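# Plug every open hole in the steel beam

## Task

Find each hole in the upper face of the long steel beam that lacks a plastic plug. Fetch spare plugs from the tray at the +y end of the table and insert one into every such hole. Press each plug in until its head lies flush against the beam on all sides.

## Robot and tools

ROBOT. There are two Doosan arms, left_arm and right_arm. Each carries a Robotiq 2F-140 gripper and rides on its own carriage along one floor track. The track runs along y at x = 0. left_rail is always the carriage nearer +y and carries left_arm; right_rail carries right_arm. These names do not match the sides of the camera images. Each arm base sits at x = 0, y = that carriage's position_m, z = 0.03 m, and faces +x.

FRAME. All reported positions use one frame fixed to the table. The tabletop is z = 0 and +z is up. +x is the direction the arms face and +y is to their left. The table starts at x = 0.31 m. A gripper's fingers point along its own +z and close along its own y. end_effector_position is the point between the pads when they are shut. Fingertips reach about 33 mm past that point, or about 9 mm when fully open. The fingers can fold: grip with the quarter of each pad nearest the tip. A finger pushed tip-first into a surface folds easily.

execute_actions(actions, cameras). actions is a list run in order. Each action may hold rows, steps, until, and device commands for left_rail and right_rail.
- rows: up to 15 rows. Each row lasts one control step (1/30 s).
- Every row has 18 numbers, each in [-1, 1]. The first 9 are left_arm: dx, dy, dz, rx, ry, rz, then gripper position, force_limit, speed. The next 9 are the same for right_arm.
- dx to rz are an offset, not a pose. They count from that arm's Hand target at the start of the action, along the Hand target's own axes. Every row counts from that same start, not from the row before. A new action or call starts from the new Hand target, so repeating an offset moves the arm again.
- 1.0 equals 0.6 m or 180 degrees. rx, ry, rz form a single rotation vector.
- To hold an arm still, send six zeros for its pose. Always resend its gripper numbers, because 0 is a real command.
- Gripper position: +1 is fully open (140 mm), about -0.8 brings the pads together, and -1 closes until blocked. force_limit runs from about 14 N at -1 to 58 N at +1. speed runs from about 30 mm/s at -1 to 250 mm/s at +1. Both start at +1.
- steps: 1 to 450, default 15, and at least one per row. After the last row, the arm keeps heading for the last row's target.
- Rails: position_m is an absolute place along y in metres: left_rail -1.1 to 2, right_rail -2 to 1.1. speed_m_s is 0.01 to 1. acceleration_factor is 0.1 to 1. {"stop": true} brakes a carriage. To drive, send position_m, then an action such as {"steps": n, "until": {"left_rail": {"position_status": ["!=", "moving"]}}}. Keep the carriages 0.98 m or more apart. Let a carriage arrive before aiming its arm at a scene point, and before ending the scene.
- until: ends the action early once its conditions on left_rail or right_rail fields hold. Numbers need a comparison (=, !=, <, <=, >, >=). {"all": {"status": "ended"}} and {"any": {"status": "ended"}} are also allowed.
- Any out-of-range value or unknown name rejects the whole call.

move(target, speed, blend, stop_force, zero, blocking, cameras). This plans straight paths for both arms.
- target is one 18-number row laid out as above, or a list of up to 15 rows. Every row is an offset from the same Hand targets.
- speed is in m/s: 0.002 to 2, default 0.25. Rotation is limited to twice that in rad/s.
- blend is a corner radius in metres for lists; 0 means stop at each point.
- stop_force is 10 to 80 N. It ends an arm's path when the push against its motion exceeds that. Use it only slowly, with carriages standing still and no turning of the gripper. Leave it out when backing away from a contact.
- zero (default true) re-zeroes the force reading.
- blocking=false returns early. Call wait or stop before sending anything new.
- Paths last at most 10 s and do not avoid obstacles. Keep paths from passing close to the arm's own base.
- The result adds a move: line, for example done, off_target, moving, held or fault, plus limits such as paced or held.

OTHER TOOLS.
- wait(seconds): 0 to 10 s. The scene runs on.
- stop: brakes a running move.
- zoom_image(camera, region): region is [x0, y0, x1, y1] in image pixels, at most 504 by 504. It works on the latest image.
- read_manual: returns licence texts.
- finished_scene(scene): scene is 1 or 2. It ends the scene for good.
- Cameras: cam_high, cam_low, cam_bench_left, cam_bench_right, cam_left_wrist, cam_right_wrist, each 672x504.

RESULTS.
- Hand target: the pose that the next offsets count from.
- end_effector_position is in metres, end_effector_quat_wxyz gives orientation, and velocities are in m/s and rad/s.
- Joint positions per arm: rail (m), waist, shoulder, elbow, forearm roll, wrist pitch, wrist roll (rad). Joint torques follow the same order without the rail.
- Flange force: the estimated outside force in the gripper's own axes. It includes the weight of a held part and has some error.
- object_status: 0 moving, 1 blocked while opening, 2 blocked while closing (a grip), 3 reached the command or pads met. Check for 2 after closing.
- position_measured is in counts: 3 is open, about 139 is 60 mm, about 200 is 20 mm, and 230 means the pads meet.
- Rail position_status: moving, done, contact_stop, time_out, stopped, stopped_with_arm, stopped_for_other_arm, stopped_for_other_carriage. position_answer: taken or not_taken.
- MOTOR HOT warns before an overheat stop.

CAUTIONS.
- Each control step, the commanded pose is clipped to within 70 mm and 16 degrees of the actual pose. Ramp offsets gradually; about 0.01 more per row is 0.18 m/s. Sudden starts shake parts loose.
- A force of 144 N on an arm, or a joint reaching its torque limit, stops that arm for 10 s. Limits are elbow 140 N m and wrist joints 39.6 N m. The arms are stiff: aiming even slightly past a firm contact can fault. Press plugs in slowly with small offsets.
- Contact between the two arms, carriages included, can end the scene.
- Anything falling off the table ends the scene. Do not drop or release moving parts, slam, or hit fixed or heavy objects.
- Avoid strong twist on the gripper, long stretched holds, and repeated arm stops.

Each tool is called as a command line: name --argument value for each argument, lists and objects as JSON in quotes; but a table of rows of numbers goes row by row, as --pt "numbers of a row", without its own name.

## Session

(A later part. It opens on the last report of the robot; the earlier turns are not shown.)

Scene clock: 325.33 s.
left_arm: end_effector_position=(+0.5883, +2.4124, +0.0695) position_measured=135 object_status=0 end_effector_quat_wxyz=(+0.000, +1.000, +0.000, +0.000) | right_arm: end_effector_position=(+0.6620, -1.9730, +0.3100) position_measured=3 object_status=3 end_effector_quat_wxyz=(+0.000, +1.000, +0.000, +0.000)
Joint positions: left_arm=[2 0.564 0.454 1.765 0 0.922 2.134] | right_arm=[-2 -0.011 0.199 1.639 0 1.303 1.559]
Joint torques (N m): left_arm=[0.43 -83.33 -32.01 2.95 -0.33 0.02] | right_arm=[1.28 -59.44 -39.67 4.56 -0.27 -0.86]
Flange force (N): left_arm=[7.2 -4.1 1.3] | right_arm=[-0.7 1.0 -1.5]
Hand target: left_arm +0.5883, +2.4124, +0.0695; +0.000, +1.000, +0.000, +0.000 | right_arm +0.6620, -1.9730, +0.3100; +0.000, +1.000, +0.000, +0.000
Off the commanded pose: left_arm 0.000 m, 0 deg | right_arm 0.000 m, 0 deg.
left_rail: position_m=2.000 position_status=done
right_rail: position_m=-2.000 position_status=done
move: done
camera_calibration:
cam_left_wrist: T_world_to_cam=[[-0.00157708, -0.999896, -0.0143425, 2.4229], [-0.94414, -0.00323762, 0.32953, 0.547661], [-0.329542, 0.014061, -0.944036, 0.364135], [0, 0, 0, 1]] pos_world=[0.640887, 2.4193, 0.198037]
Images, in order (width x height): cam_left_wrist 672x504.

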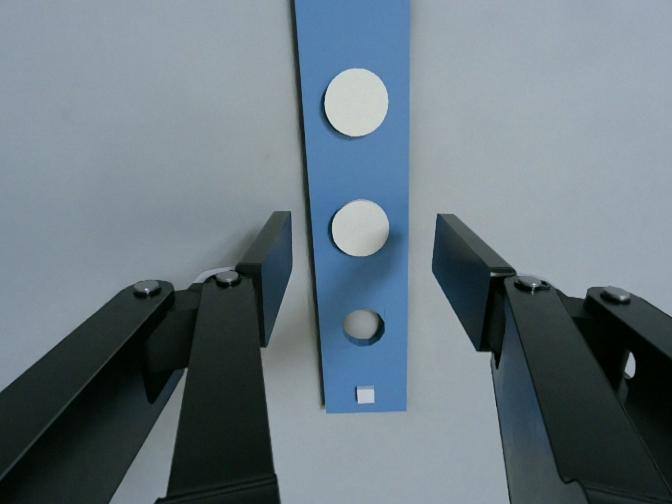

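move --target '[0,0,0,0,0,0,-0.2,-1,-1,0,0,0,0,0,0,1,1,1]' --cameras '[]'

move --target '[0,0,0.0433,0,0,0,-0.2,-1,-1,0,0,0,0,0,0,1,1,1]' --cameras '["cam_left_wrist"]' --speed 0.05

zoom_image --camera "cam_left_wrist" --region '[260, 130, 460, 330]'

Scene clock: 340.57 s.
left_arm: end_effector_position=(+0.5883, +2.4124, +0.0695) position_measured=154 object_status=0 end_effector_quat_wxyz=(+0.000, +1.000, +0.000, +0.000) | right_arm: end_effector_position=(+0.6620, -1.9730, +0.3100) position_measured=3 object_status=3 end_effector_quat_wxyz=(+0.000, +1.000, +0.000, +0.000)
Joint positions: left_arm=[2 0.564 0.454 1.765 0 0.922 2.134] | right_arm=[-2 -0.011 0.199 1.639 0 1.303 1.559]
Joint torques (N m): left_arm=[-0.02 -83.63 -32.42 2.86 -0.38 0.11] | right_arm=[1.06 -59.37 -39.58 4.52 -0.28 -0.93]
Flange force (N): left_arm=[6.5 -4.3 1.8] | right_arm=[-0.7 0.4 -1.7]
Hand target: left_arm +0.5883, +2.4124, +0.0695; +0.000, +1.000, +0.000, +0.000 | right_arm +0.6620, -1.9730, +0.3100; +0.000, +1.000, +0.000, +0.000
Off the commanded pose: left_arm 0.000 m, 0 deg | right_arm 0.000 m, 0 deg.
left_rail: position_m=2.000 position_status=done
right_rail: position_m=-2.000 position_status=done
move: done
No camera images: "cameras" was empty.

Scene clock: 341.40 s.
left_arm: end_effector_position=(+0.5883, +2.4124, +0.0435) position_measured=154 object_status=3 end_effector_quat_wxyz=(+0.000, +1.000, +0.000, +0.000) | right_arm: end_effector_position=(+0.6620, -1.9730, +0.3100) position_measured=3 object_status=3 end_effector_quat_wxyz=(+0.000, +1.000, +0.000, +0.000)
Joint positions: left_arm=[2 0.564 0.481 1.781 0 0.88 2.134] | right_arm=[-2 -0.011 0.199 1.639 0 1.303 1.559]
Joint torques (N m): left_arm=[-0.09 -84.78 -31.53 2.84 -0.43 0.04] | right_arm=[1.37 -59.34 -39.58 4.57 -0.26 -0.91]
Flange force (N): left_arm=[5.3 -4.3 1.8] | right_arm=[-0.8 0.9 -1.6]
Hand target: left_arm +0.5883, +2.4124, +0.0435; +0.000, +1.000, +0.000, +0.000 | right_arm +0.6620, -1.9730, +0.3100; +0.000, +1.000, +0.000, +0.000
Off the commanded pose: left_arm 0.000 m, 0 deg | right_arm 0.000 m, 0 deg.
left_rail: position_m=2.000 position_status=done
right_rail: position_m=-2.000 position_status=done
move: done
camera_calibration:
cam_left_wrist: T_world_to_cam=[[-0.00157708, -0.999896, -0.0143425, 2.42253], [-0.94414, -0.00323762, 0.32953, 0.556195], [-0.329542, 0.014061, -0.944036, 0.339685], [0, 0, 0, 1]] pos_world=[0.640887, 2.4193, 0.172137]
Images, in order (width x height): cam_left_wrist 672x504.

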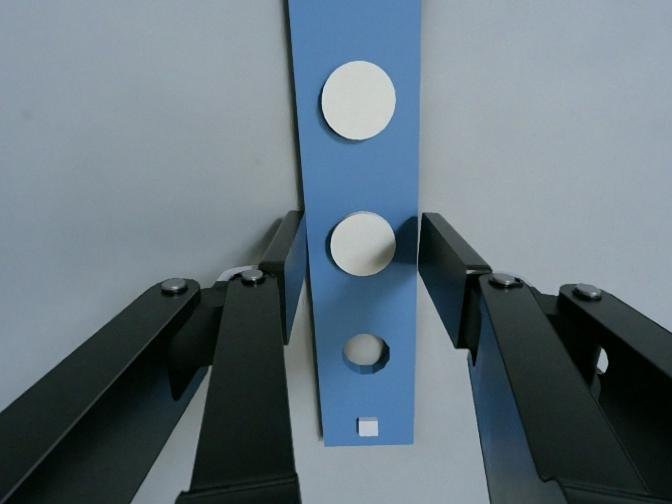

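Scaled by 2.520 from the camera's 672x504 image, which has a finer 960x720 frame.

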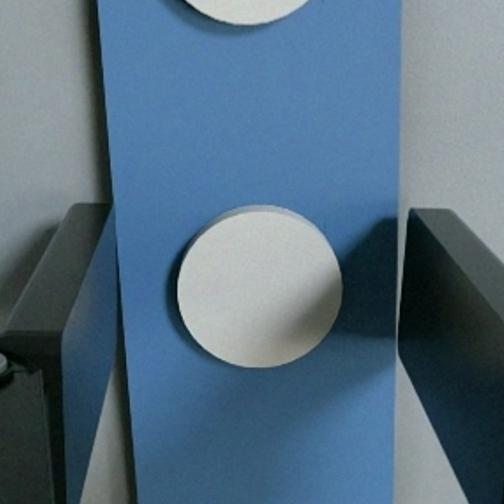

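move --target '[0,0,0.0017,0,0,0,-0.2,-1,-1,0,0,0,0,0,0,1,1,1]' --cameras '[]' --speed 0.05

move --target '[0,0,0,0,0,0,-1,-1,-1,0,0,0,0,0,0,1,1,1]' --cameras '["cam_left_wrist"]'

zoom_image --camera "cam_left_wrist" --region '[260, 130, 460, 330]'

Scene clock: 364.17 s.
left_arm: end_effector_position=(+0.5883, +2.4124, +0.0425) position_measured=154 object_status=3 end_effector_quat_wxyz=(+0.000, +1.000, +0.000, +0.000) | right_arm: end_effector_position=(+0.6620, -1.9730, +0.3100) position_measured=3 object_status=3 end_effector_quat_wxyz=(+0.000, +1.000, +0.000, +0.000)
Joint positions: left_arm=[2 0.564 0.482 1.781 0 0.878 2.134] | right_arm=[-2 -0.011 0.199 1.639 0 1.303 1.559]
Joint torques (N m): left_arm=[-0.22 -85.47 -30.91 2.81 -0.41 0.05] | right_arm=[1.43 -59.38 -39.61 4.54 -0.27 -0.89]
Flange force (N): left_arm=[7.6 -5.2 2.3] | right_arm=[-1.0 1.0 -1.7]
Hand target: left_arm +0.5883, +2.4124, +0.0425; +0.000, +1.000, +0.000, +0.000 | right_arm +0.6620, -1.9730, +0.3100; +0.000, +1.000, +0.000, +0.000
Off the commanded pose: left_arm 0.000 m, 0 deg | right_arm 0.000 m, 0 deg.
left_rail: position_m=2.000 position_status=done
right_rail: position_m=-2.000 position_status=done
move: done
No camera images: "cameras" was empty.

Scene clock: 365.17 s.
left_arm: end_effector_position=(+0.5883, +2.4124, +0.0425) position_measured=189 object_status=0 end_effector_quat_wxyz=(+0.000, +1.000, +0.000, +0.000) | right_arm: end_effector_position=(+0.6620, -1.9730, +0.3100) position_measured=3 object_status=3 end_effector_quat_wxyz=(+0.000, +1.000, +0.000, +0.000)
Joint positions: left_arm=[2 0.564 0.482 1.781 0 0.878 2.134] | right_arm=[-2 -0.011 0.199 1.639 0 1.303 1.559]
Joint torques (N m): left_arm=[-0.17 -82.7 -29.84 2.7 -0.41 0.02] | right_arm=[1.21 -59.02 -39.6 4.51 -0.25 -0.89]
Flange force (N): left_arm=[6.1 -4.7 -1.4] | right_arm=[-1.7 0.9 -2.2]
Hand target: left_arm +0.5883, +2.4124, +0.0425; +0.000, +1.000, +0.000, +0.000 | right_arm +0.6620, -1.9730, +0.3100; +0.000, +1.000, +0.000, +0.000
Off the commanded pose: left_arm 0.000 m, 0 deg | right_arm 0.000 m, 0 deg.
left_rail: position_m=2.000 position_status=done
right_rail: position_m=-2.000 position_status=done
move: done
camera_calibration:
cam_left_wrist: T_world_to_cam=[[-0.00157708, -0.999896, -0.0143425, 2.42252], [-0.94414, -0.00323762, 0.32953, 0.556558], [-0.329542, 0.014061, -0.944036, 0.338646], [0, 0, 0, 1]] pos_world=[0.640887, 2.4193, 0.171037]
Images, in order (width x height): cam_left_wrist 672x504.

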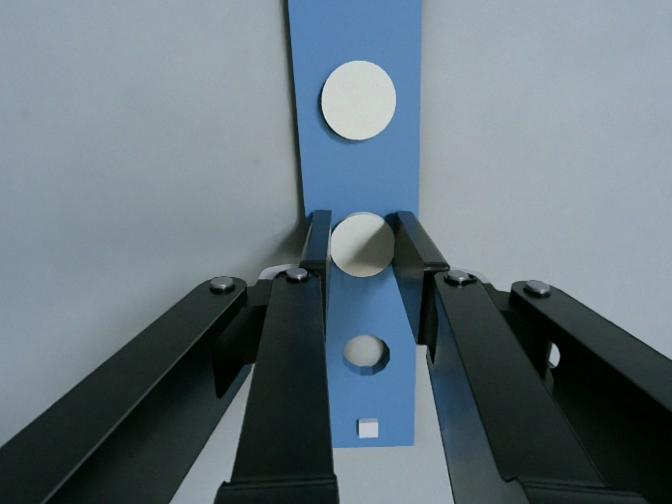

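Scaled by 2.520 from the camera's 672x504 image, which has a finer 960x720 frame.

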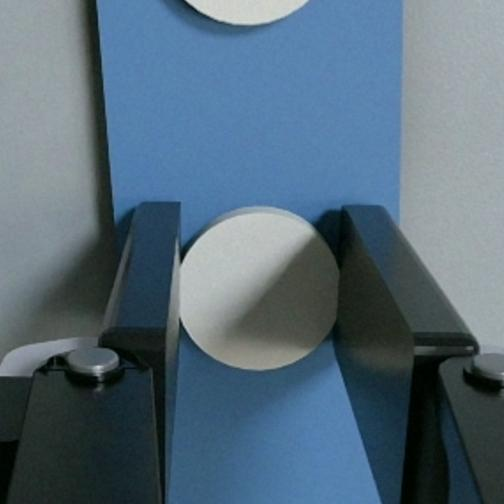

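move --target '[0,0,-0.1,0,0,0,-1,-1,-1,0,0,0,0,0,0,1,1,1]' --cameras '["cam_left_wrist"]' --speed 0.05

zoom_image --camera "cam_left_wrist" --region '[260, 130, 460, 330]'

Scene clock: 376.83 s.
left_arm: end_effector_position=(+0.5883, +2.4124, +0.1025) position_measured=189 object_status=2 end_effector_quat_wxyz=(+0.000, +1.000, +0.000, +0.000) | right_arm: end_effector_position=(+0.6620, -1.9730, +0.3100) position_measured=3 object_status=3 end_effector_quat_wxyz=(+0.000, +1.000, +0.000, +0.000)
Joint positions: left_arm=[2 0.564 0.423 1.742 0 0.977 2.134] | right_arm=[-2 -0.011 0.199 1.639 0 1.303 1.559]
Joint torques (N m): left_arm=[-0.23 -81.68 -33.19 2.94 -0.4 0.05] | right_arm=[1.34 -58.99 -39.67 4.54 -0.26 -0.93]
Flange force (N): left_arm=[6.9 -5.6 0.4] | right_arm=[-1.2 1.3 -1.7]
Hand target: left_arm +0.5883, +2.4124, +0.1025; +0.000, +1.000, +0.000, +0.000 | right_arm +0.6620, -1.9730, +0.3100; +0.000, +1.000, +0.000, +0.000
Off the commanded pose: left_arm 0.000 m, 0 deg | right_arm 0.000 m, 0 deg.
left_rail: position_m=2.000 position_status=done
right_rail: position_m=-2.000 position_status=done
move: done
camera_calibration:
cam_left_wrist: T_world_to_cam=[[-0.00157716, -0.999896, -0.0143423, 2.42328], [-0.944108, -0.00323883, 0.329619, 0.536748], [-0.329631, 0.0140605, -0.944005, 0.395341], [0, 0, 0, 1]] pos_world=[0.640887, 2.4192, 0.231037]
Images, in order (width x height): cam_left_wrist 672x504.

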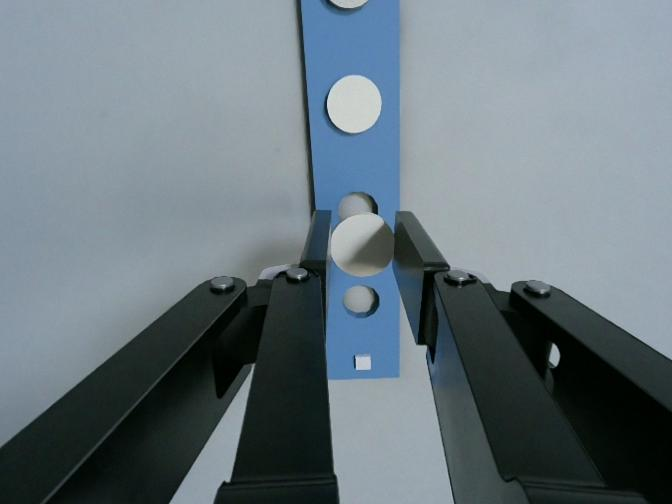

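Scaled by 2.520 from the camera's 672x504 image, which has a finer 960x720 frame.

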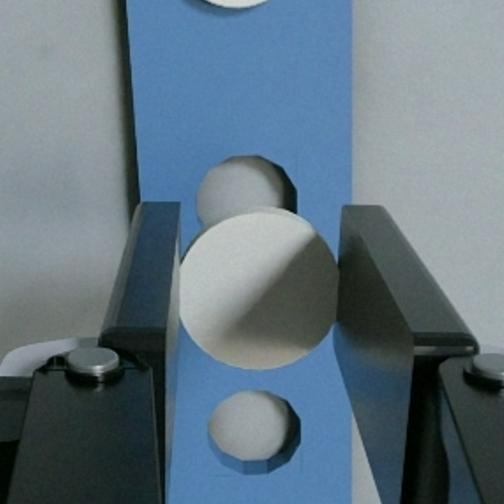

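move --pt "0 0 -0.367 0 0 0 -1 -1 -1 0 0 0 0 0 0 1 1 1" --pt "0.12 0.73 -0.367 0 0 0 -1 -1 -1 0 0 0 0 0 0 1 1 1" --cameras '["cam_left_wrist"]' --speed 0.2 --blend 0.05

execute_actions --actions '[{"left_rail":{"position_m":-1.0},"steps":300,"until":{"left_rail":{"position_status":["!=","moving"]}}}]'

zoom_image --camera "cam_left_wrist" --region '[170, 30, 570, 330]'

zoom_image --camera "cam_bench_right" --region '[400, 180, 520, 300]'

Scene clock: 400.93 s.
left_arm: end_effector_position=(+0.6602, +1.9744, +0.3227) position_measured=189 object_status=2 end_effector_quat_wxyz=(+0.000, +1.000, +0.000, +0.000) | right_arm: end_effector_position=(+0.6620, -1.9730, +0.3100) position_measured=3 object_status=3 end_effector_quat_wxyz=(+0.000, +1.000, +0.000, +0.000)
Joint positions: left_arm=[2 -0.091 0.191 1.626 0 1.325 1.48] | right_arm=[-2 -0.011 0.199 1.639 0 1.303 1.559]
Joint torques (N m): left_arm=[-0.18 -64.42 -39.49 3.59 -0.4 0.1] | right_arm=[1.19 -59.41 -39.65 4.51 -0.22 -0.9]
Flange force (N): left_arm=[8.2 0.1 -2.2] | right_arm=[-0.9 0.7 -1.6]
Hand target: left_arm +0.6602, +1.9744, +0.3227; +0.000, +1.000, +0.000, +0.000 | right_arm +0.6620, -1.9730, +0.3100; +0.000, +1.000, +0.000, +0.000
Off the commanded pose: left_arm 0.000 m, 0 deg | right_arm 0.000 m, 0 deg.
left_rail: position_m=2.000 position_status=done
right_rail: position_m=-2.000 position_status=done
move: done
camera_calibration:
cam_left_wrist: T_world_to_cam=[[-0.00157708, -0.999896, -0.0143425, 1.98869], [-0.94414, -0.00323762, 0.32953, 0.530784], [-0.329542, 0.014061, -0.944036, 0.633051], [0, 0, 0, 1]] pos_world=[0.712887, 1.9813, 0.451237]
Images, in order (width x height): cam_left_wrist 672x504.

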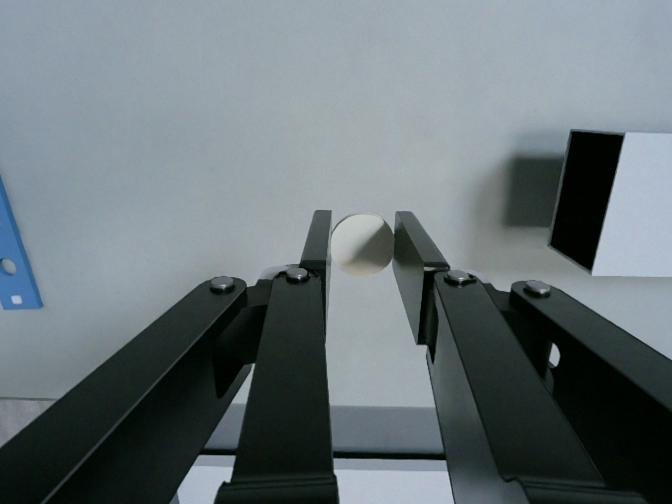

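Scene clock: 405.70 s.
left_arm: end_effector_position=(+0.6602, -1.0253, +0.3227) position_measured=189 object_status=2 end_effector_quat_wxyz=(+0.000, +1.000, +0.000, +0.000) | right_arm: end_effector_position=(+0.6620, -1.9730, +0.3100) position_measured=3 object_status=3 end_effector_quat_wxyz=(+0.000, +1.000, +0.000, +0.000)
Joint positions: left_arm=[-1 -0.091 0.191 1.626 0 1.325 1.48] | right_arm=[-2 -0.011 0.199 1.639 0 1.303 1.559]
Joint torques (N m): left_arm=[-0.08 -64.07 -39.31 3.66 -0.46 0.04] | right_arm=[1.4 -59.17 -39.6 4.47 -0.33 -0.94]
Flange force (N): left_arm=[8.0 0.4 -2.5] | right_arm=[-1.1 0.9 -1.8]
Hand target: left_arm +0.6602, -1.0253, +0.3227; +0.000, +1.000, +0.000, +0.000 | right_arm +0.6620, -1.9730, +0.3100; +0.000, +1.000, +0.000, +0.000
Tool commands: left_gripper/position=-1.0 left_gripper/force_limit=-1.0 left_gripper/speed=-1.0 right_gripper/position=+1.0 right_gripper/force_limit=+1.0 right_gripper/speed=+1.0
Off the commanded pose: left_arm 0.000 m, 0 deg | right_arm 0.000 m, 0 deg.
left_rail: position_m=-1.000 position_status=done
right_rail: position_m=-2.000 position_status=done
camera_calibration:
cam_left_wrist: T_world_to_cam=[[-0.00157716, -0.999896, -0.0143423, -1.01079], [-0.944108, -0.00323883, 0.329619, 0.521007], [-0.329631, 0.0140605, -0.944005, 0.67528], [0, 0, 0, 1]] pos_world=[0.712887, -1.0185, 0.451237]
cam_right_wrist: T_world_to_cam=[[-0.0067238, -0.999971, 0.00344914, -1.96083], [-0.938752, 0.00750047, 0.344513, 0.528839], [-0.344529, -0.00092145, -0.938775, 0.657812], [0, 0, 0, 1]] pos_world=[0.709899, -1.96413, 0.442109]

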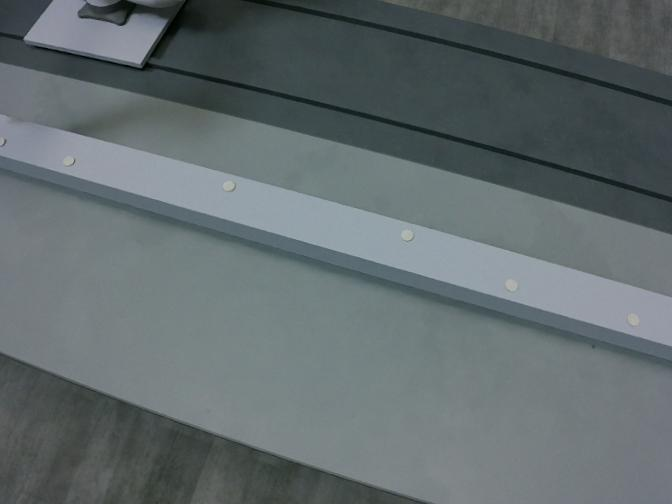

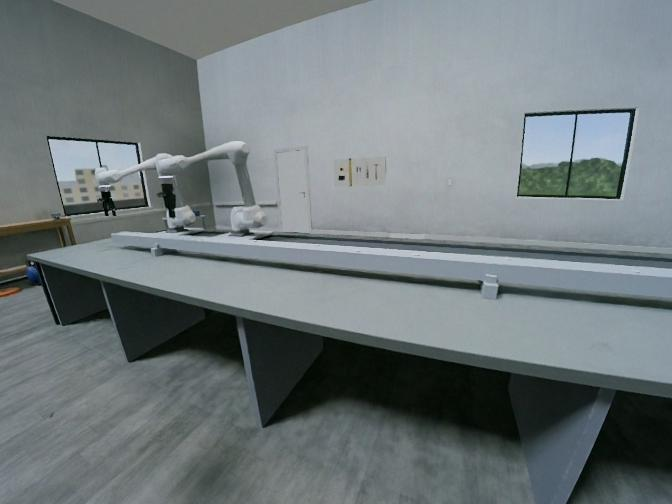

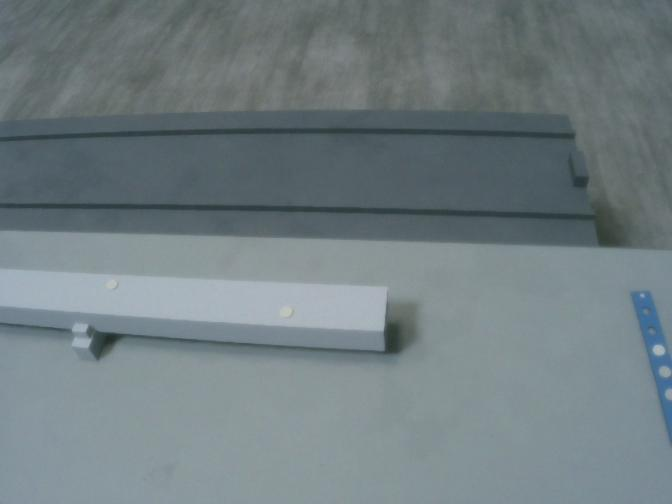

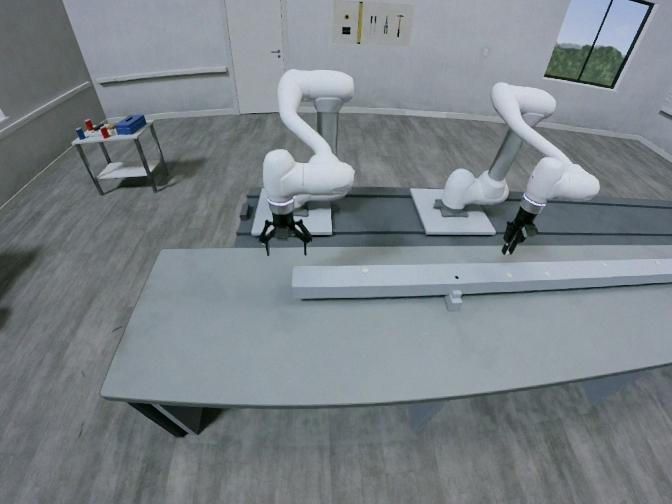

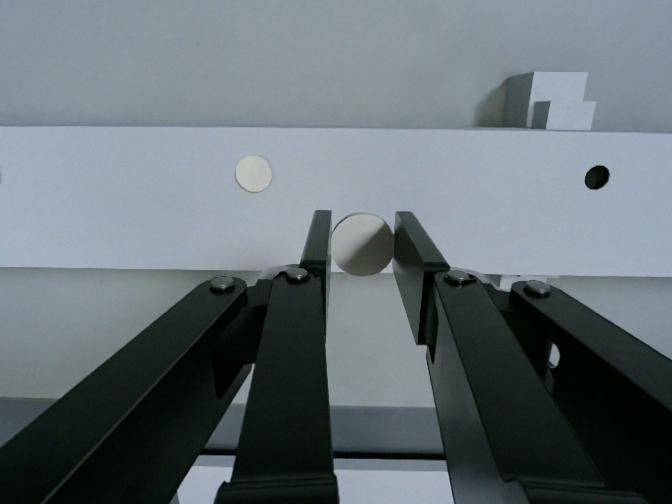

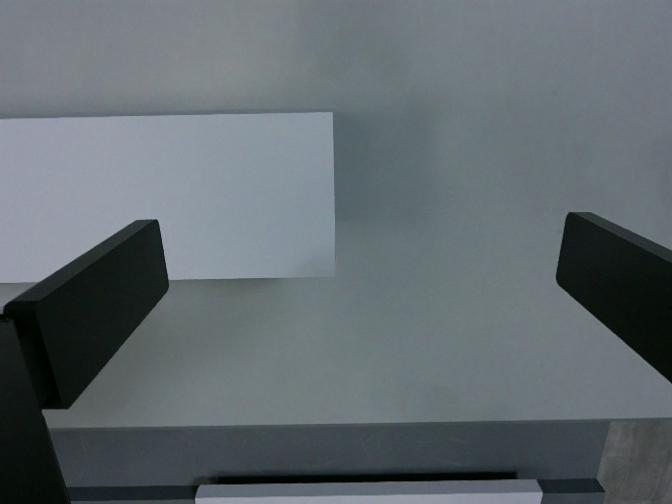

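Scaled by 1.260 from the camera's 672x504 image, which has a finer 960x720 frame.

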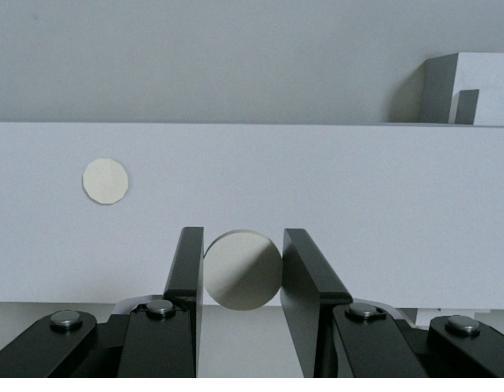

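Scaled by 4.200 from the camera's 672x504 image, which has a finer 960x720 frame.

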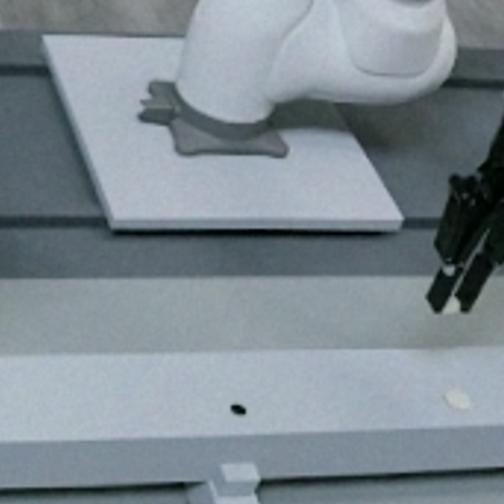

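move --target '[0.005,0.3425,0.09,0,0,0,-1,-1,-1,0,0,0,0,0,0,1,1,1]' --cameras '["cam_left_wrist","cam_bench_right"]' --speed 0.2

zoom_image --camera "cam_left_wrist" --region '[260, 100, 460, 300]'

zoom_image --camera "cam_bench_right" --region '[400, 210, 500, 310]'

Scene clock: 426.23 s.
left_arm: end_effector_position=(+0.6632, -1.2310, +0.2687) position_measured=189 object_status=2 end_effector_quat_wxyz=(+0.000, +1.000, +0.000, +0.000) | right_arm: end_effector_position=(+0.6620, -1.9730, +0.3100) position_measured=3 object_status=3 end_effector_quat_wxyz=(+0.000, +1.000, +0.000, +0.000)
Joint positions: left_arm=[-1 -0.384 0.28 1.614 0 1.248 1.187] | right_arm=[-2 -0.011 0.199 1.639 0 1.303 1.559]
Joint torques (N m): left_arm=[0.25 -73.96 -38.67 3.57 -0.33 0.06] | right_arm=[1.69 -59.04 -39.73 4.49 -0.28 -0.93]
Flange force (N): left_arm=[9.5 3.8 -0.5] | right_arm=[-1.7 1.4 -1.7]
Hand target: left_arm +0.6632, -1.2310, +0.2687; +0.000, +1.000, +0.000, +0.000 | right_arm +0.6620, -1.9730, +0.3100; +0.000, +1.000, +0.000, +0.000
Off the commanded pose: left_arm 0.000 m, 0 deg | right_arm 0.000 m, 0 deg.
left_rail: position_m=-1.000 position_status=done
right_rail: position_m=-2.000 position_status=done
move: done
camera_calibration:
cam_left_wrist: T_world_to_cam=[[-0.00157708, -0.999896, -0.0143425, -1.21714], [-0.94414, -0.00323762, 0.32953, 0.541033], [-0.329542, 0.014061, -0.944036, 0.628133], [0, 0, 0, 1]] pos_world=[0.715887, -1.2241, 0.397237]
Images, in order (width x height): cam_bench_right 672x504, cam_left_wrist 672x504.

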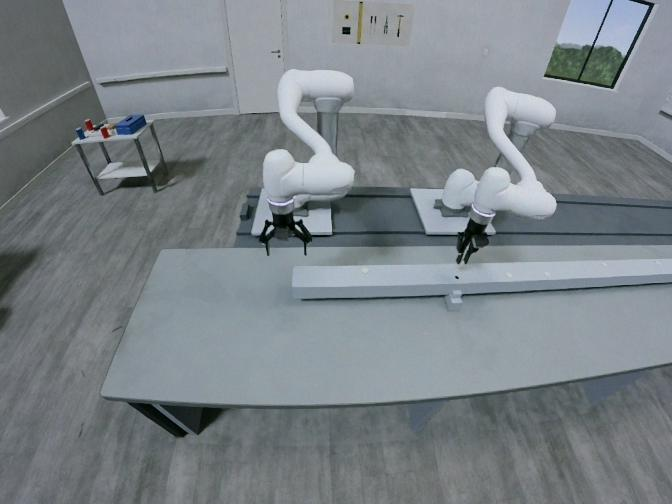

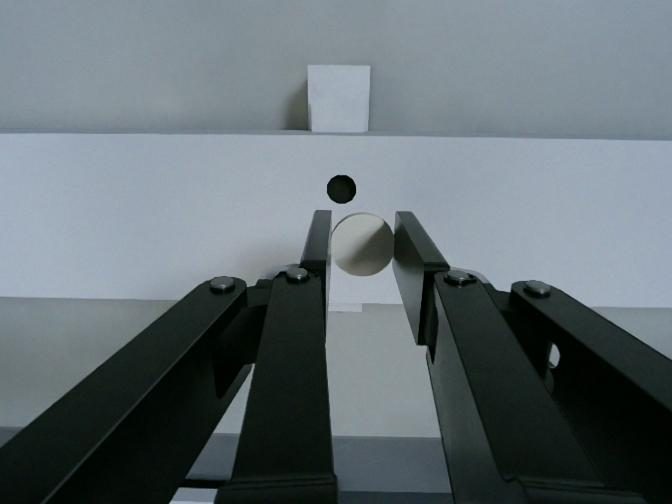

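Scaled by 2.520 from the camera's 672x504 image, which has a finer 960x720 frame.

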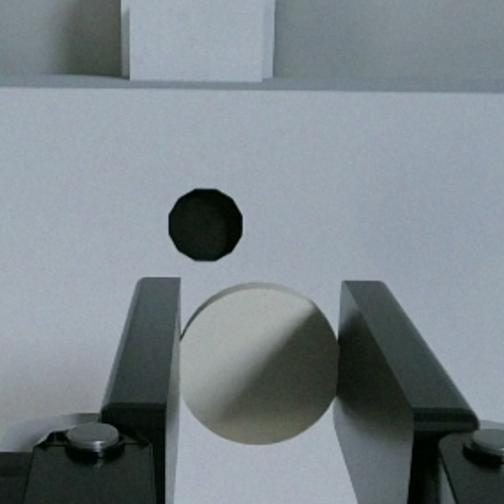

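Scaled by 5.040 from the camera's 672x504 image, which has a finer 960x720 frame.

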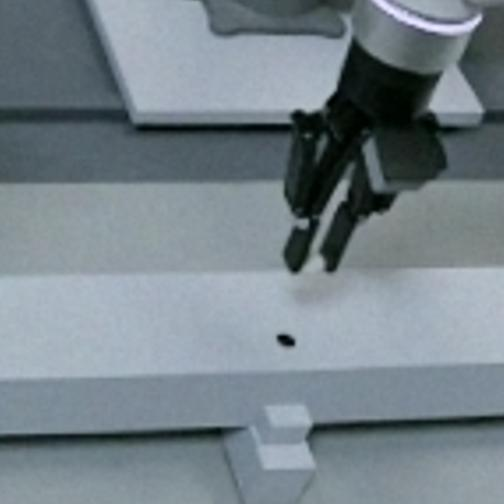

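move --target '[0.0092,-0.0155,0.056,0,0,0,-1,-1,-1,0,0,0,0,0,0,1,1,1]' --cameras '["cam_left_wrist","cam_bench_right"]' --speed 0.1

zoom_image --camera "cam_left_wrist" --region '[260, 100, 460, 300]'

zoom_image --camera "cam_bench_right" --region '[420, 240, 490, 310]'

Scene clock: 459.07 s.
left_arm: end_effector_position=(+0.6688, -1.2215, +0.2351) position_measured=189 object_status=2 end_effector_quat_wxyz=(+0.000, +1.000, +0.000, +0.000) | right_arm: end_effector_position=(+0.6620, -1.9730, +0.3100) position_measured=3 object_status=3 end_effector_quat_wxyz=(+0.000, +1.000, +0.000, +0.000)
Joint positions: left_arm=[-1 -0.369 0.302 1.648 0 1.192 1.202] | right_arm=[-2 -0.011 0.199 1.639 0 1.303 1.559]
Joint torques (N m): left_arm=[-0.02 -74.6 -37.75 3.54 -0.39 -0.02] | right_arm=[1.54 -58.98 -39.64 4.46 -0.23 -0.88]
Flange force (N): left_arm=[8.8 2.9 -0.8] | right_arm=[-1.5 1.3 -1.7]
Hand target: left_arm +0.6688, -1.2215, +0.2351; +0.000, +1.000, +0.000, +0.000 | right_arm +0.6620, -1.9730, +0.3100; +0.000, +1.000, +0.000, +0.000
Off the commanded pose: left_arm 0.000 m, 0 deg | right_arm 0.000 m, 0 deg.
left_rail: position_m=-1.000 position_status=done
right_rail: position_m=-2.000 position_status=done
move: done
camera_calibration:
cam_left_wrist: T_world_to_cam=[[-0.00167132, -0.999896, -0.014309, -1.20816], [-0.944139, -0.00313765, 0.329531, 0.557449], [-0.329542, 0.0140605, -0.944036, 0.598093], [0, 0, 0, 1]] pos_world=[0.721387, -1.2147, 0.363637]
Images, in order (width x height): cam_bench_right 672x504, cam_left_wrist 672x504.

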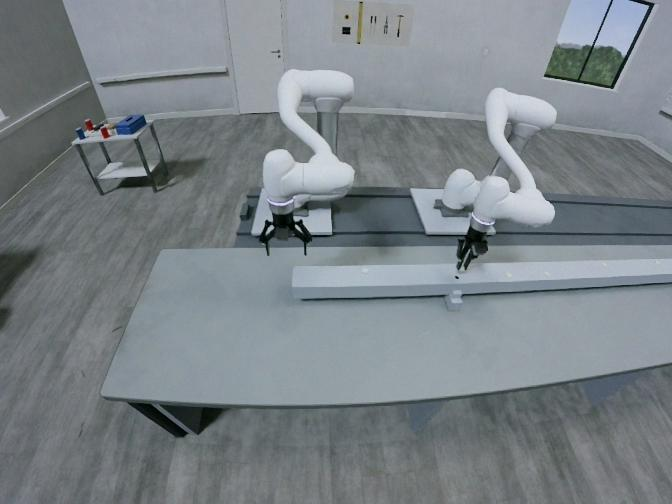

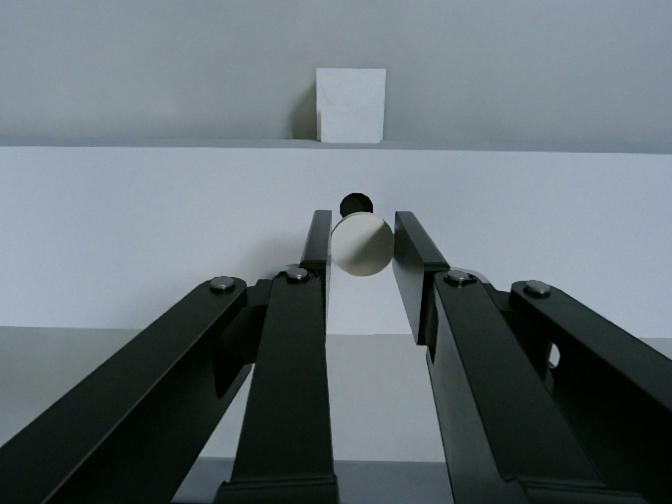

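Scaled by 2.520 from the camera's 672x504 image, which has a finer 960x720 frame.

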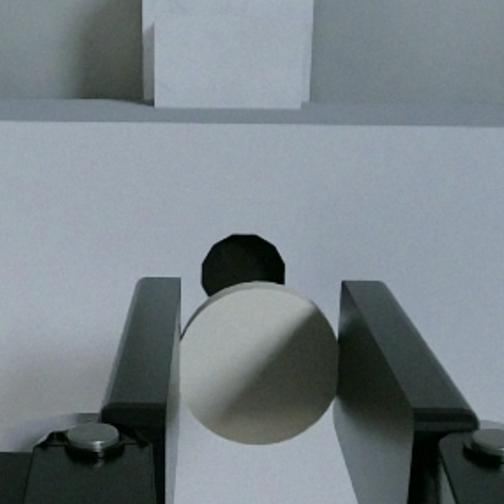

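Scaled by 7.200 from the camera's 672x504 image, which has a finer 960x720 frame.

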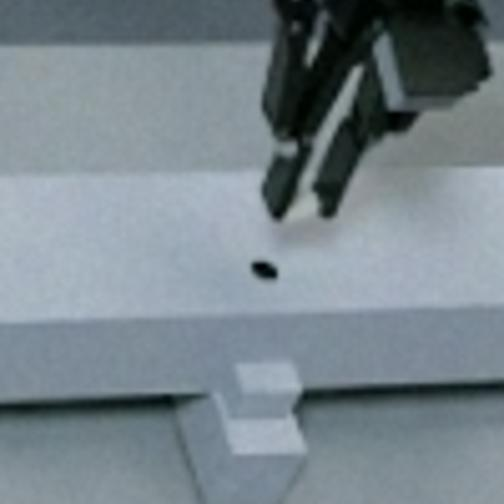

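move --target '[-0.0003,0,0.0667,0,0,0,-1,-1,-1,0,0,0,0,0,0,1,1,1]' --cameras '["cam_left_wrist","cam_bench_right"]' --speed 0.02 --stop_force 12

zoom_image --camera "cam_left_wrist" --region '[260, 100, 460, 300]'

zoom_image --camera "cam_bench_right" --region '[420, 240, 490, 310]'

Scene clock: 479.13 s.
left_arm: end_effector_position=(+0.6686, -1.2215, +0.1950) position_measured=189 object_status=2 end_effector_quat_wxyz=(+0.000, +1.000, +0.000, +0.000) | right_arm: end_effector_position=(+0.6620, -1.9730, +0.3100) position_measured=3 object_status=3 end_effector_quat_wxyz=(+0.000, +1.000, +0.000, +0.000)
Joint positions: left_arm=[-1 -0.369 0.328 1.691 0 1.123 1.202] | right_arm=[-2 -0.011 0.199 1.639 0 1.303 1.559]
Joint torques (N m): left_arm=[-0.1 -75.49 -36.47 3.34 -0.46 0.04] | right_arm=[1.32 -59.06 -39.69 4.49 -0.28 -0.87]
Flange force (N): left_arm=[8.4 3.0 -0.6] | right_arm=[-1.5 0.9 -1.9]
Hand target: left_arm +0.6686, -1.2215, +0.1950; +0.000, +1.000, +0.000, +0.000 | right_arm +0.6620, -1.9730, +0.3100; +0.000, +1.000, +0.000, +0.000
Off the commanded pose: left_arm 0.000 m, 0 deg | right_arm 0.000 m, 0 deg.
left_rail: position_m=-1.000 position_status=done
right_rail: position_m=-2.000 position_status=done
move: done
camera_calibration:
cam_left_wrist: T_world_to_cam=[[-0.00157708, -0.999896, -0.0143425, -1.20879], [-0.94414, -0.00323762, 0.32953, 0.570321], [-0.329542, 0.014061, -0.944036, 0.560266], [0, 0, 0, 1]] pos_world=[0.721187, -1.2147, 0.323637]
Images, in order (width x height): cam_bench_right 672x504, cam_left_wrist 672x504.

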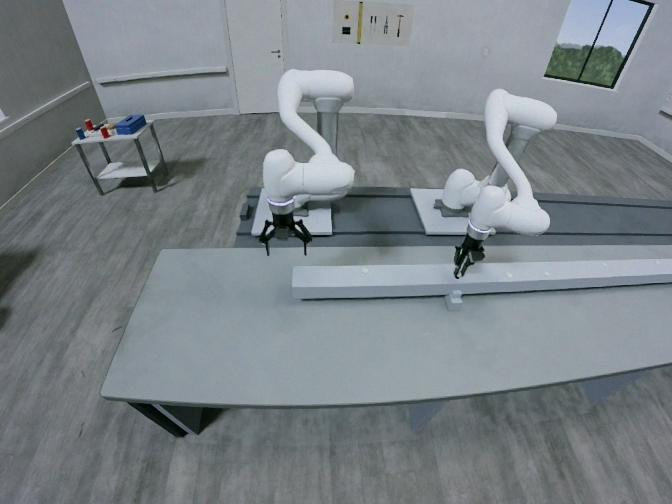

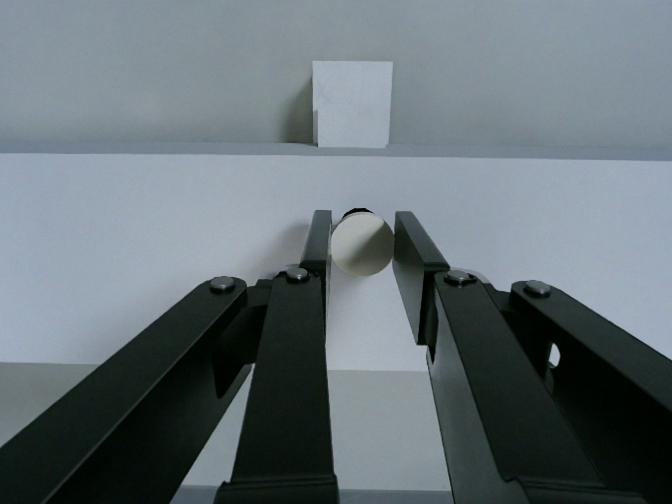

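Scaled by 2.520 from the camera's 672x504 image, which has a finer 960x720 frame.

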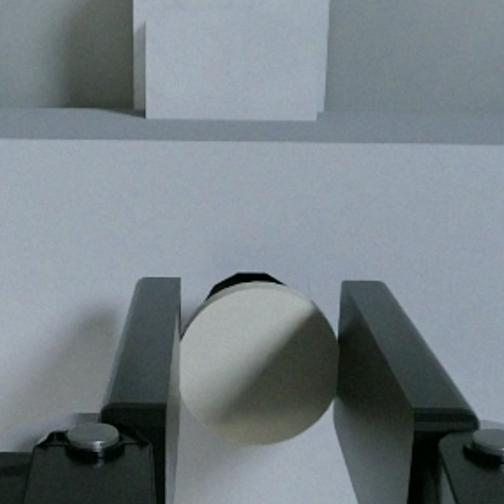

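Scaled by 7.200 from the camera's 672x504 image, which has a finer 960x720 frame.

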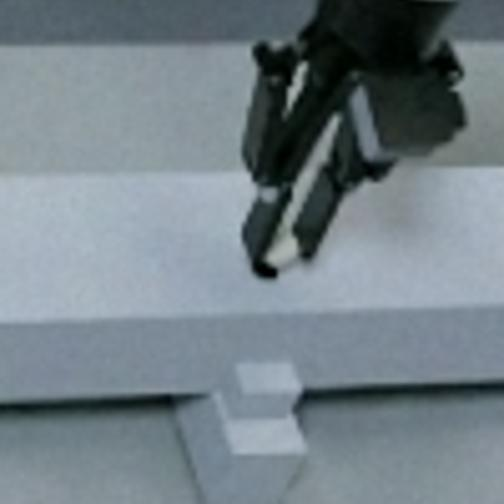

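move --target '[-0.0008,-0.0005,0.035,0,0,0,-1,-1,-1,0,0,0,0,0,0,1,1,1]' --cameras '["cam_left_wrist","cam_bench_right"]' --speed 0.01 --stop_force 15

zoom_image --camera "cam_left_wrist" --region '[260, 100, 460, 300]'

zoom_image --camera "cam_bench_right" --region '[420, 240, 490, 310]'

Scene clock: 495.70 s.
left_arm: end_effector_position=(+0.6681, -1.2212, +0.1752) position_measured=189 object_status=2 end_effector_quat_wxyz=(+0.000, +1.000, +0.000, +0.000) | right_arm: end_effector_position=(+0.6620, -1.9730, +0.3100) position_measured=3 object_status=3 end_effector_quat_wxyz=(+0.000, +1.000, +0.000, +0.000)
Joint positions: left_arm=[-1 -0.369 0.341 1.711 0 1.089 1.202] | right_arm=[-2 -0.011 0.199 1.639 0 1.303 1.559]
Joint torques (N m): left_arm=[-6.64 -63.45 -23.71 0.15 2.12 -0.14] | right_arm=[1.52 -59.27 -39.64 4.47 -0.29 -0.9]
Flange force (N): left_arm=[16.4 -4.8 -17.0] | right_arm=[-1.2 1.0 -1.6]
Hand target: left_arm +0.6681, -1.2212, +0.1753; +0.000, +1.000, +0.000, +0.000 (not the last commanded pose) | right_arm +0.6620, -1.9730, +0.3100; +0.000, +1.000, +0.000, +0.000
Off the commanded pose: left_arm 0.001 m, 0 deg | right_arm 0.000 m, 0 deg.
left_rail: position_m=-1.000 position_status=done
right_rail: position_m=-2.000 position_status=done
move: contact (left_arm)
camera_calibration:
cam_left_wrist: T_world_to_cam=[[-0.00161057, -0.999894, -0.0144365, -1.20872], [-0.944109, -0.00323834, 0.329619, 0.576451], [-0.329631, 0.0141605, -0.944004, 0.541518], [0, 0, 0, 1]] pos_world=[0.720786, -1.2144, 0.303736]
Images, in order (width x height): cam_bench_right 672x504, cam_left_wrist 672x504.

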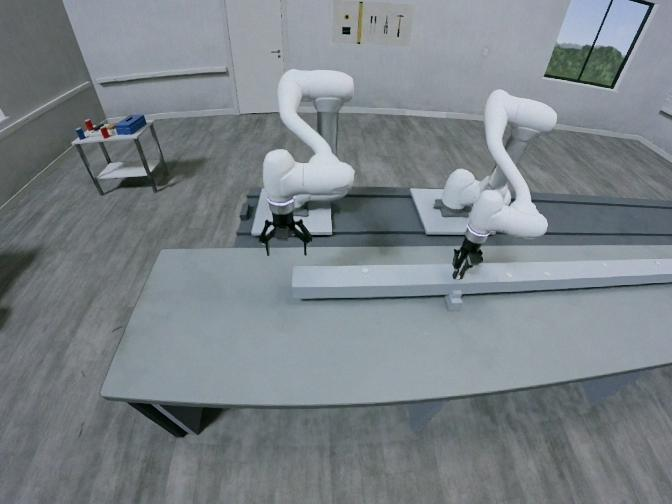

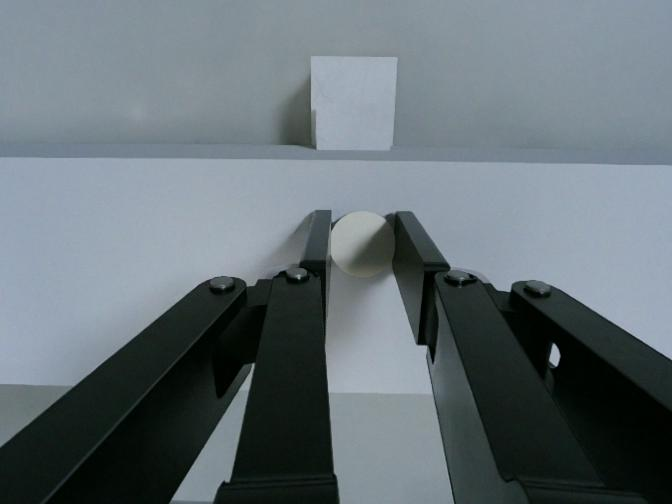

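Scaled by 2.520 from the camera's 672x504 image, which has a finer 960x720 frame.

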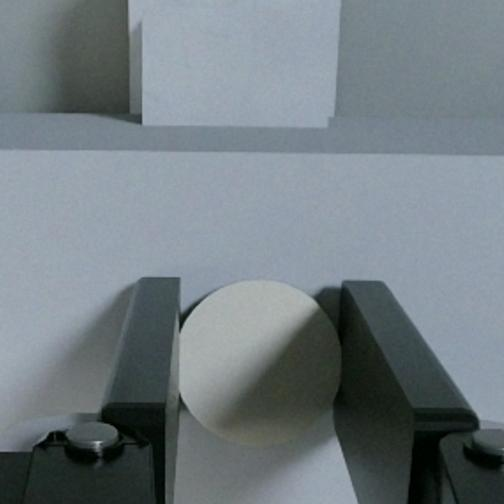

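Scaled by 7.200 from the camera's 672x504 image, which has a finer 960x720 frame.

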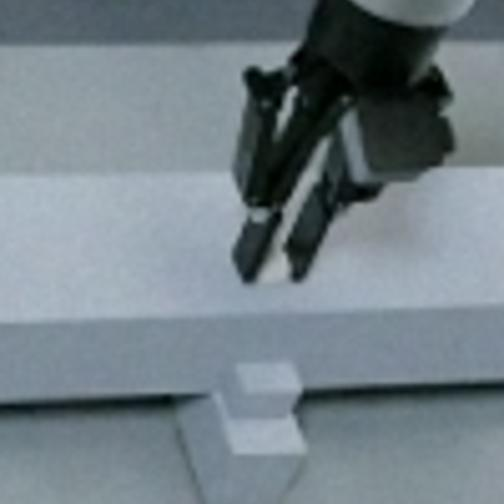

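move --target '[0.001,-0.001,0,0,0,0,-1,-1,-1,0,0,0,0,0,0,1,1,1]' --cameras '[]' --speed 0.01

Scene clock: 516.10 s.
left_arm: end_effector_position=(+0.6687, -1.2207, +0.1753) position_measured=189 object_status=2 end_effector_quat_wxyz=(+0.000, +1.000, +0.000, +0.000) | right_arm: end_effector_position=(+0.6620, -1.9730, +0.3100) position_measured=3 object_status=3 end_effector_quat_wxyz=(+0.000, +1.000, +0.000, +0.000)
Joint positions: left_arm=[-1 -0.368 0.342 1.71 0 1.089 1.203] | right_arm=[-2 -0.011 0.199 1.639 0 1.303 1.559]
Joint torques (N m): left_arm=[1.48 -66.7 -27.66 3.94 0.9 -0.01] | right_arm=[1.24 -59.12 -39.6 4.5 -0.27 -0.9]
Flange force (N): left_arm=[9.5 5.3 -12.8] | right_arm=[-1.2 0.9 -1.9]
Hand target: left_arm +0.6687, -1.2206, +0.1753; +0.000, +1.000, +0.000, +0.000 | right_arm +0.6620, -1.9730, +0.3100; +0.000, +1.000, +0.000, +0.000
Off the commanded pose: left_arm 0.000 m, 0 deg | right_arm 0.000 m, 0 deg.
left_rail: position_m=-1.000 position_status=done
right_rail: position_m=-2.000 position_status=done
move: done
No camera images: "cameras" was empty.

move --target '[0,0.0003,0.006,0,0,0,-1,-1,-1,0,0,0,0,0,0,1,1,1]' --cameras '["cam_left_wrist"]' --speed 0.006 --stop_force 25

zoom_image --camera "cam_left_wrist" --region '[300, 170, 420, 290]'

Scene clock: 533.07 s.
left_arm: end_effector_position=(+0.6688, -1.2207, +0.1721) position_measured=189 object_status=2 end_effector_quat_wxyz=(+0.000, +1.000, +0.000, +0.000) | right_arm: end_effector_position=(+0.6620, -1.9730, +0.3100) position_measured=3 object_status=3 end_effector_quat_wxyz=(+0.000, +1.000, +0.000, +0.000)
Joint positions: left_arm=[-1 -0.368 0.344 1.713 0 1.084 1.203] | right_arm=[-2 -0.011 0.199 1.639 0 1.303 1.559]
Joint torques (N m): left_arm=[3.47 -41.03 -12.75 4.74 -0.54 0.1] | right_arm=[1.53 -59.49 -39.56 4.53 -0.28 -0.95]
Flange force (N): left_arm=[2.8 6.7 -49.0] | right_arm=[-0.5 0.7 -1.6]
Hand target: left_arm +0.6688, -1.2207, +0.1721; +0.000, +1.000, +0.000, +0.000 | right_arm +0.6620, -1.9730, +0.3100; +0.000, +1.000, +0.000, +0.000
Off the commanded pose: left_arm 0.000 m, 0 deg | right_arm 0.000 m, 0 deg.
left_rail: position_m=-1.000 position_status=done
right_rail: position_m=-2.000 position_status=done
move: contact (left_arm)
camera_calibration:
cam_left_wrist: T_world_to_cam=[[-0.00144658, -0.999897, -0.0142815, -1.20843], [-0.944213, -0.00333763, 0.32932, 0.578149], [-0.329333, 0.0139611, -0.944111, 0.538486], [0, 0, 0, 1]] pos_world=[0.721489, -1.2139, 0.300737]
Images, in order (width x height): cam_left_wrist 672x504.

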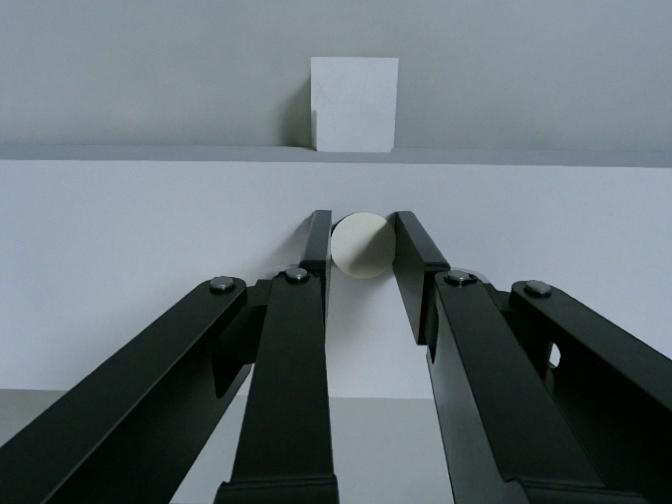

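Scaled by 4.200 from the camera's 672x504 image, which has a finer 960x720 frame.

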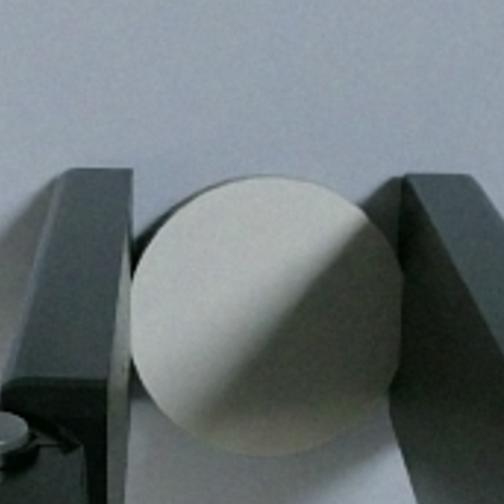

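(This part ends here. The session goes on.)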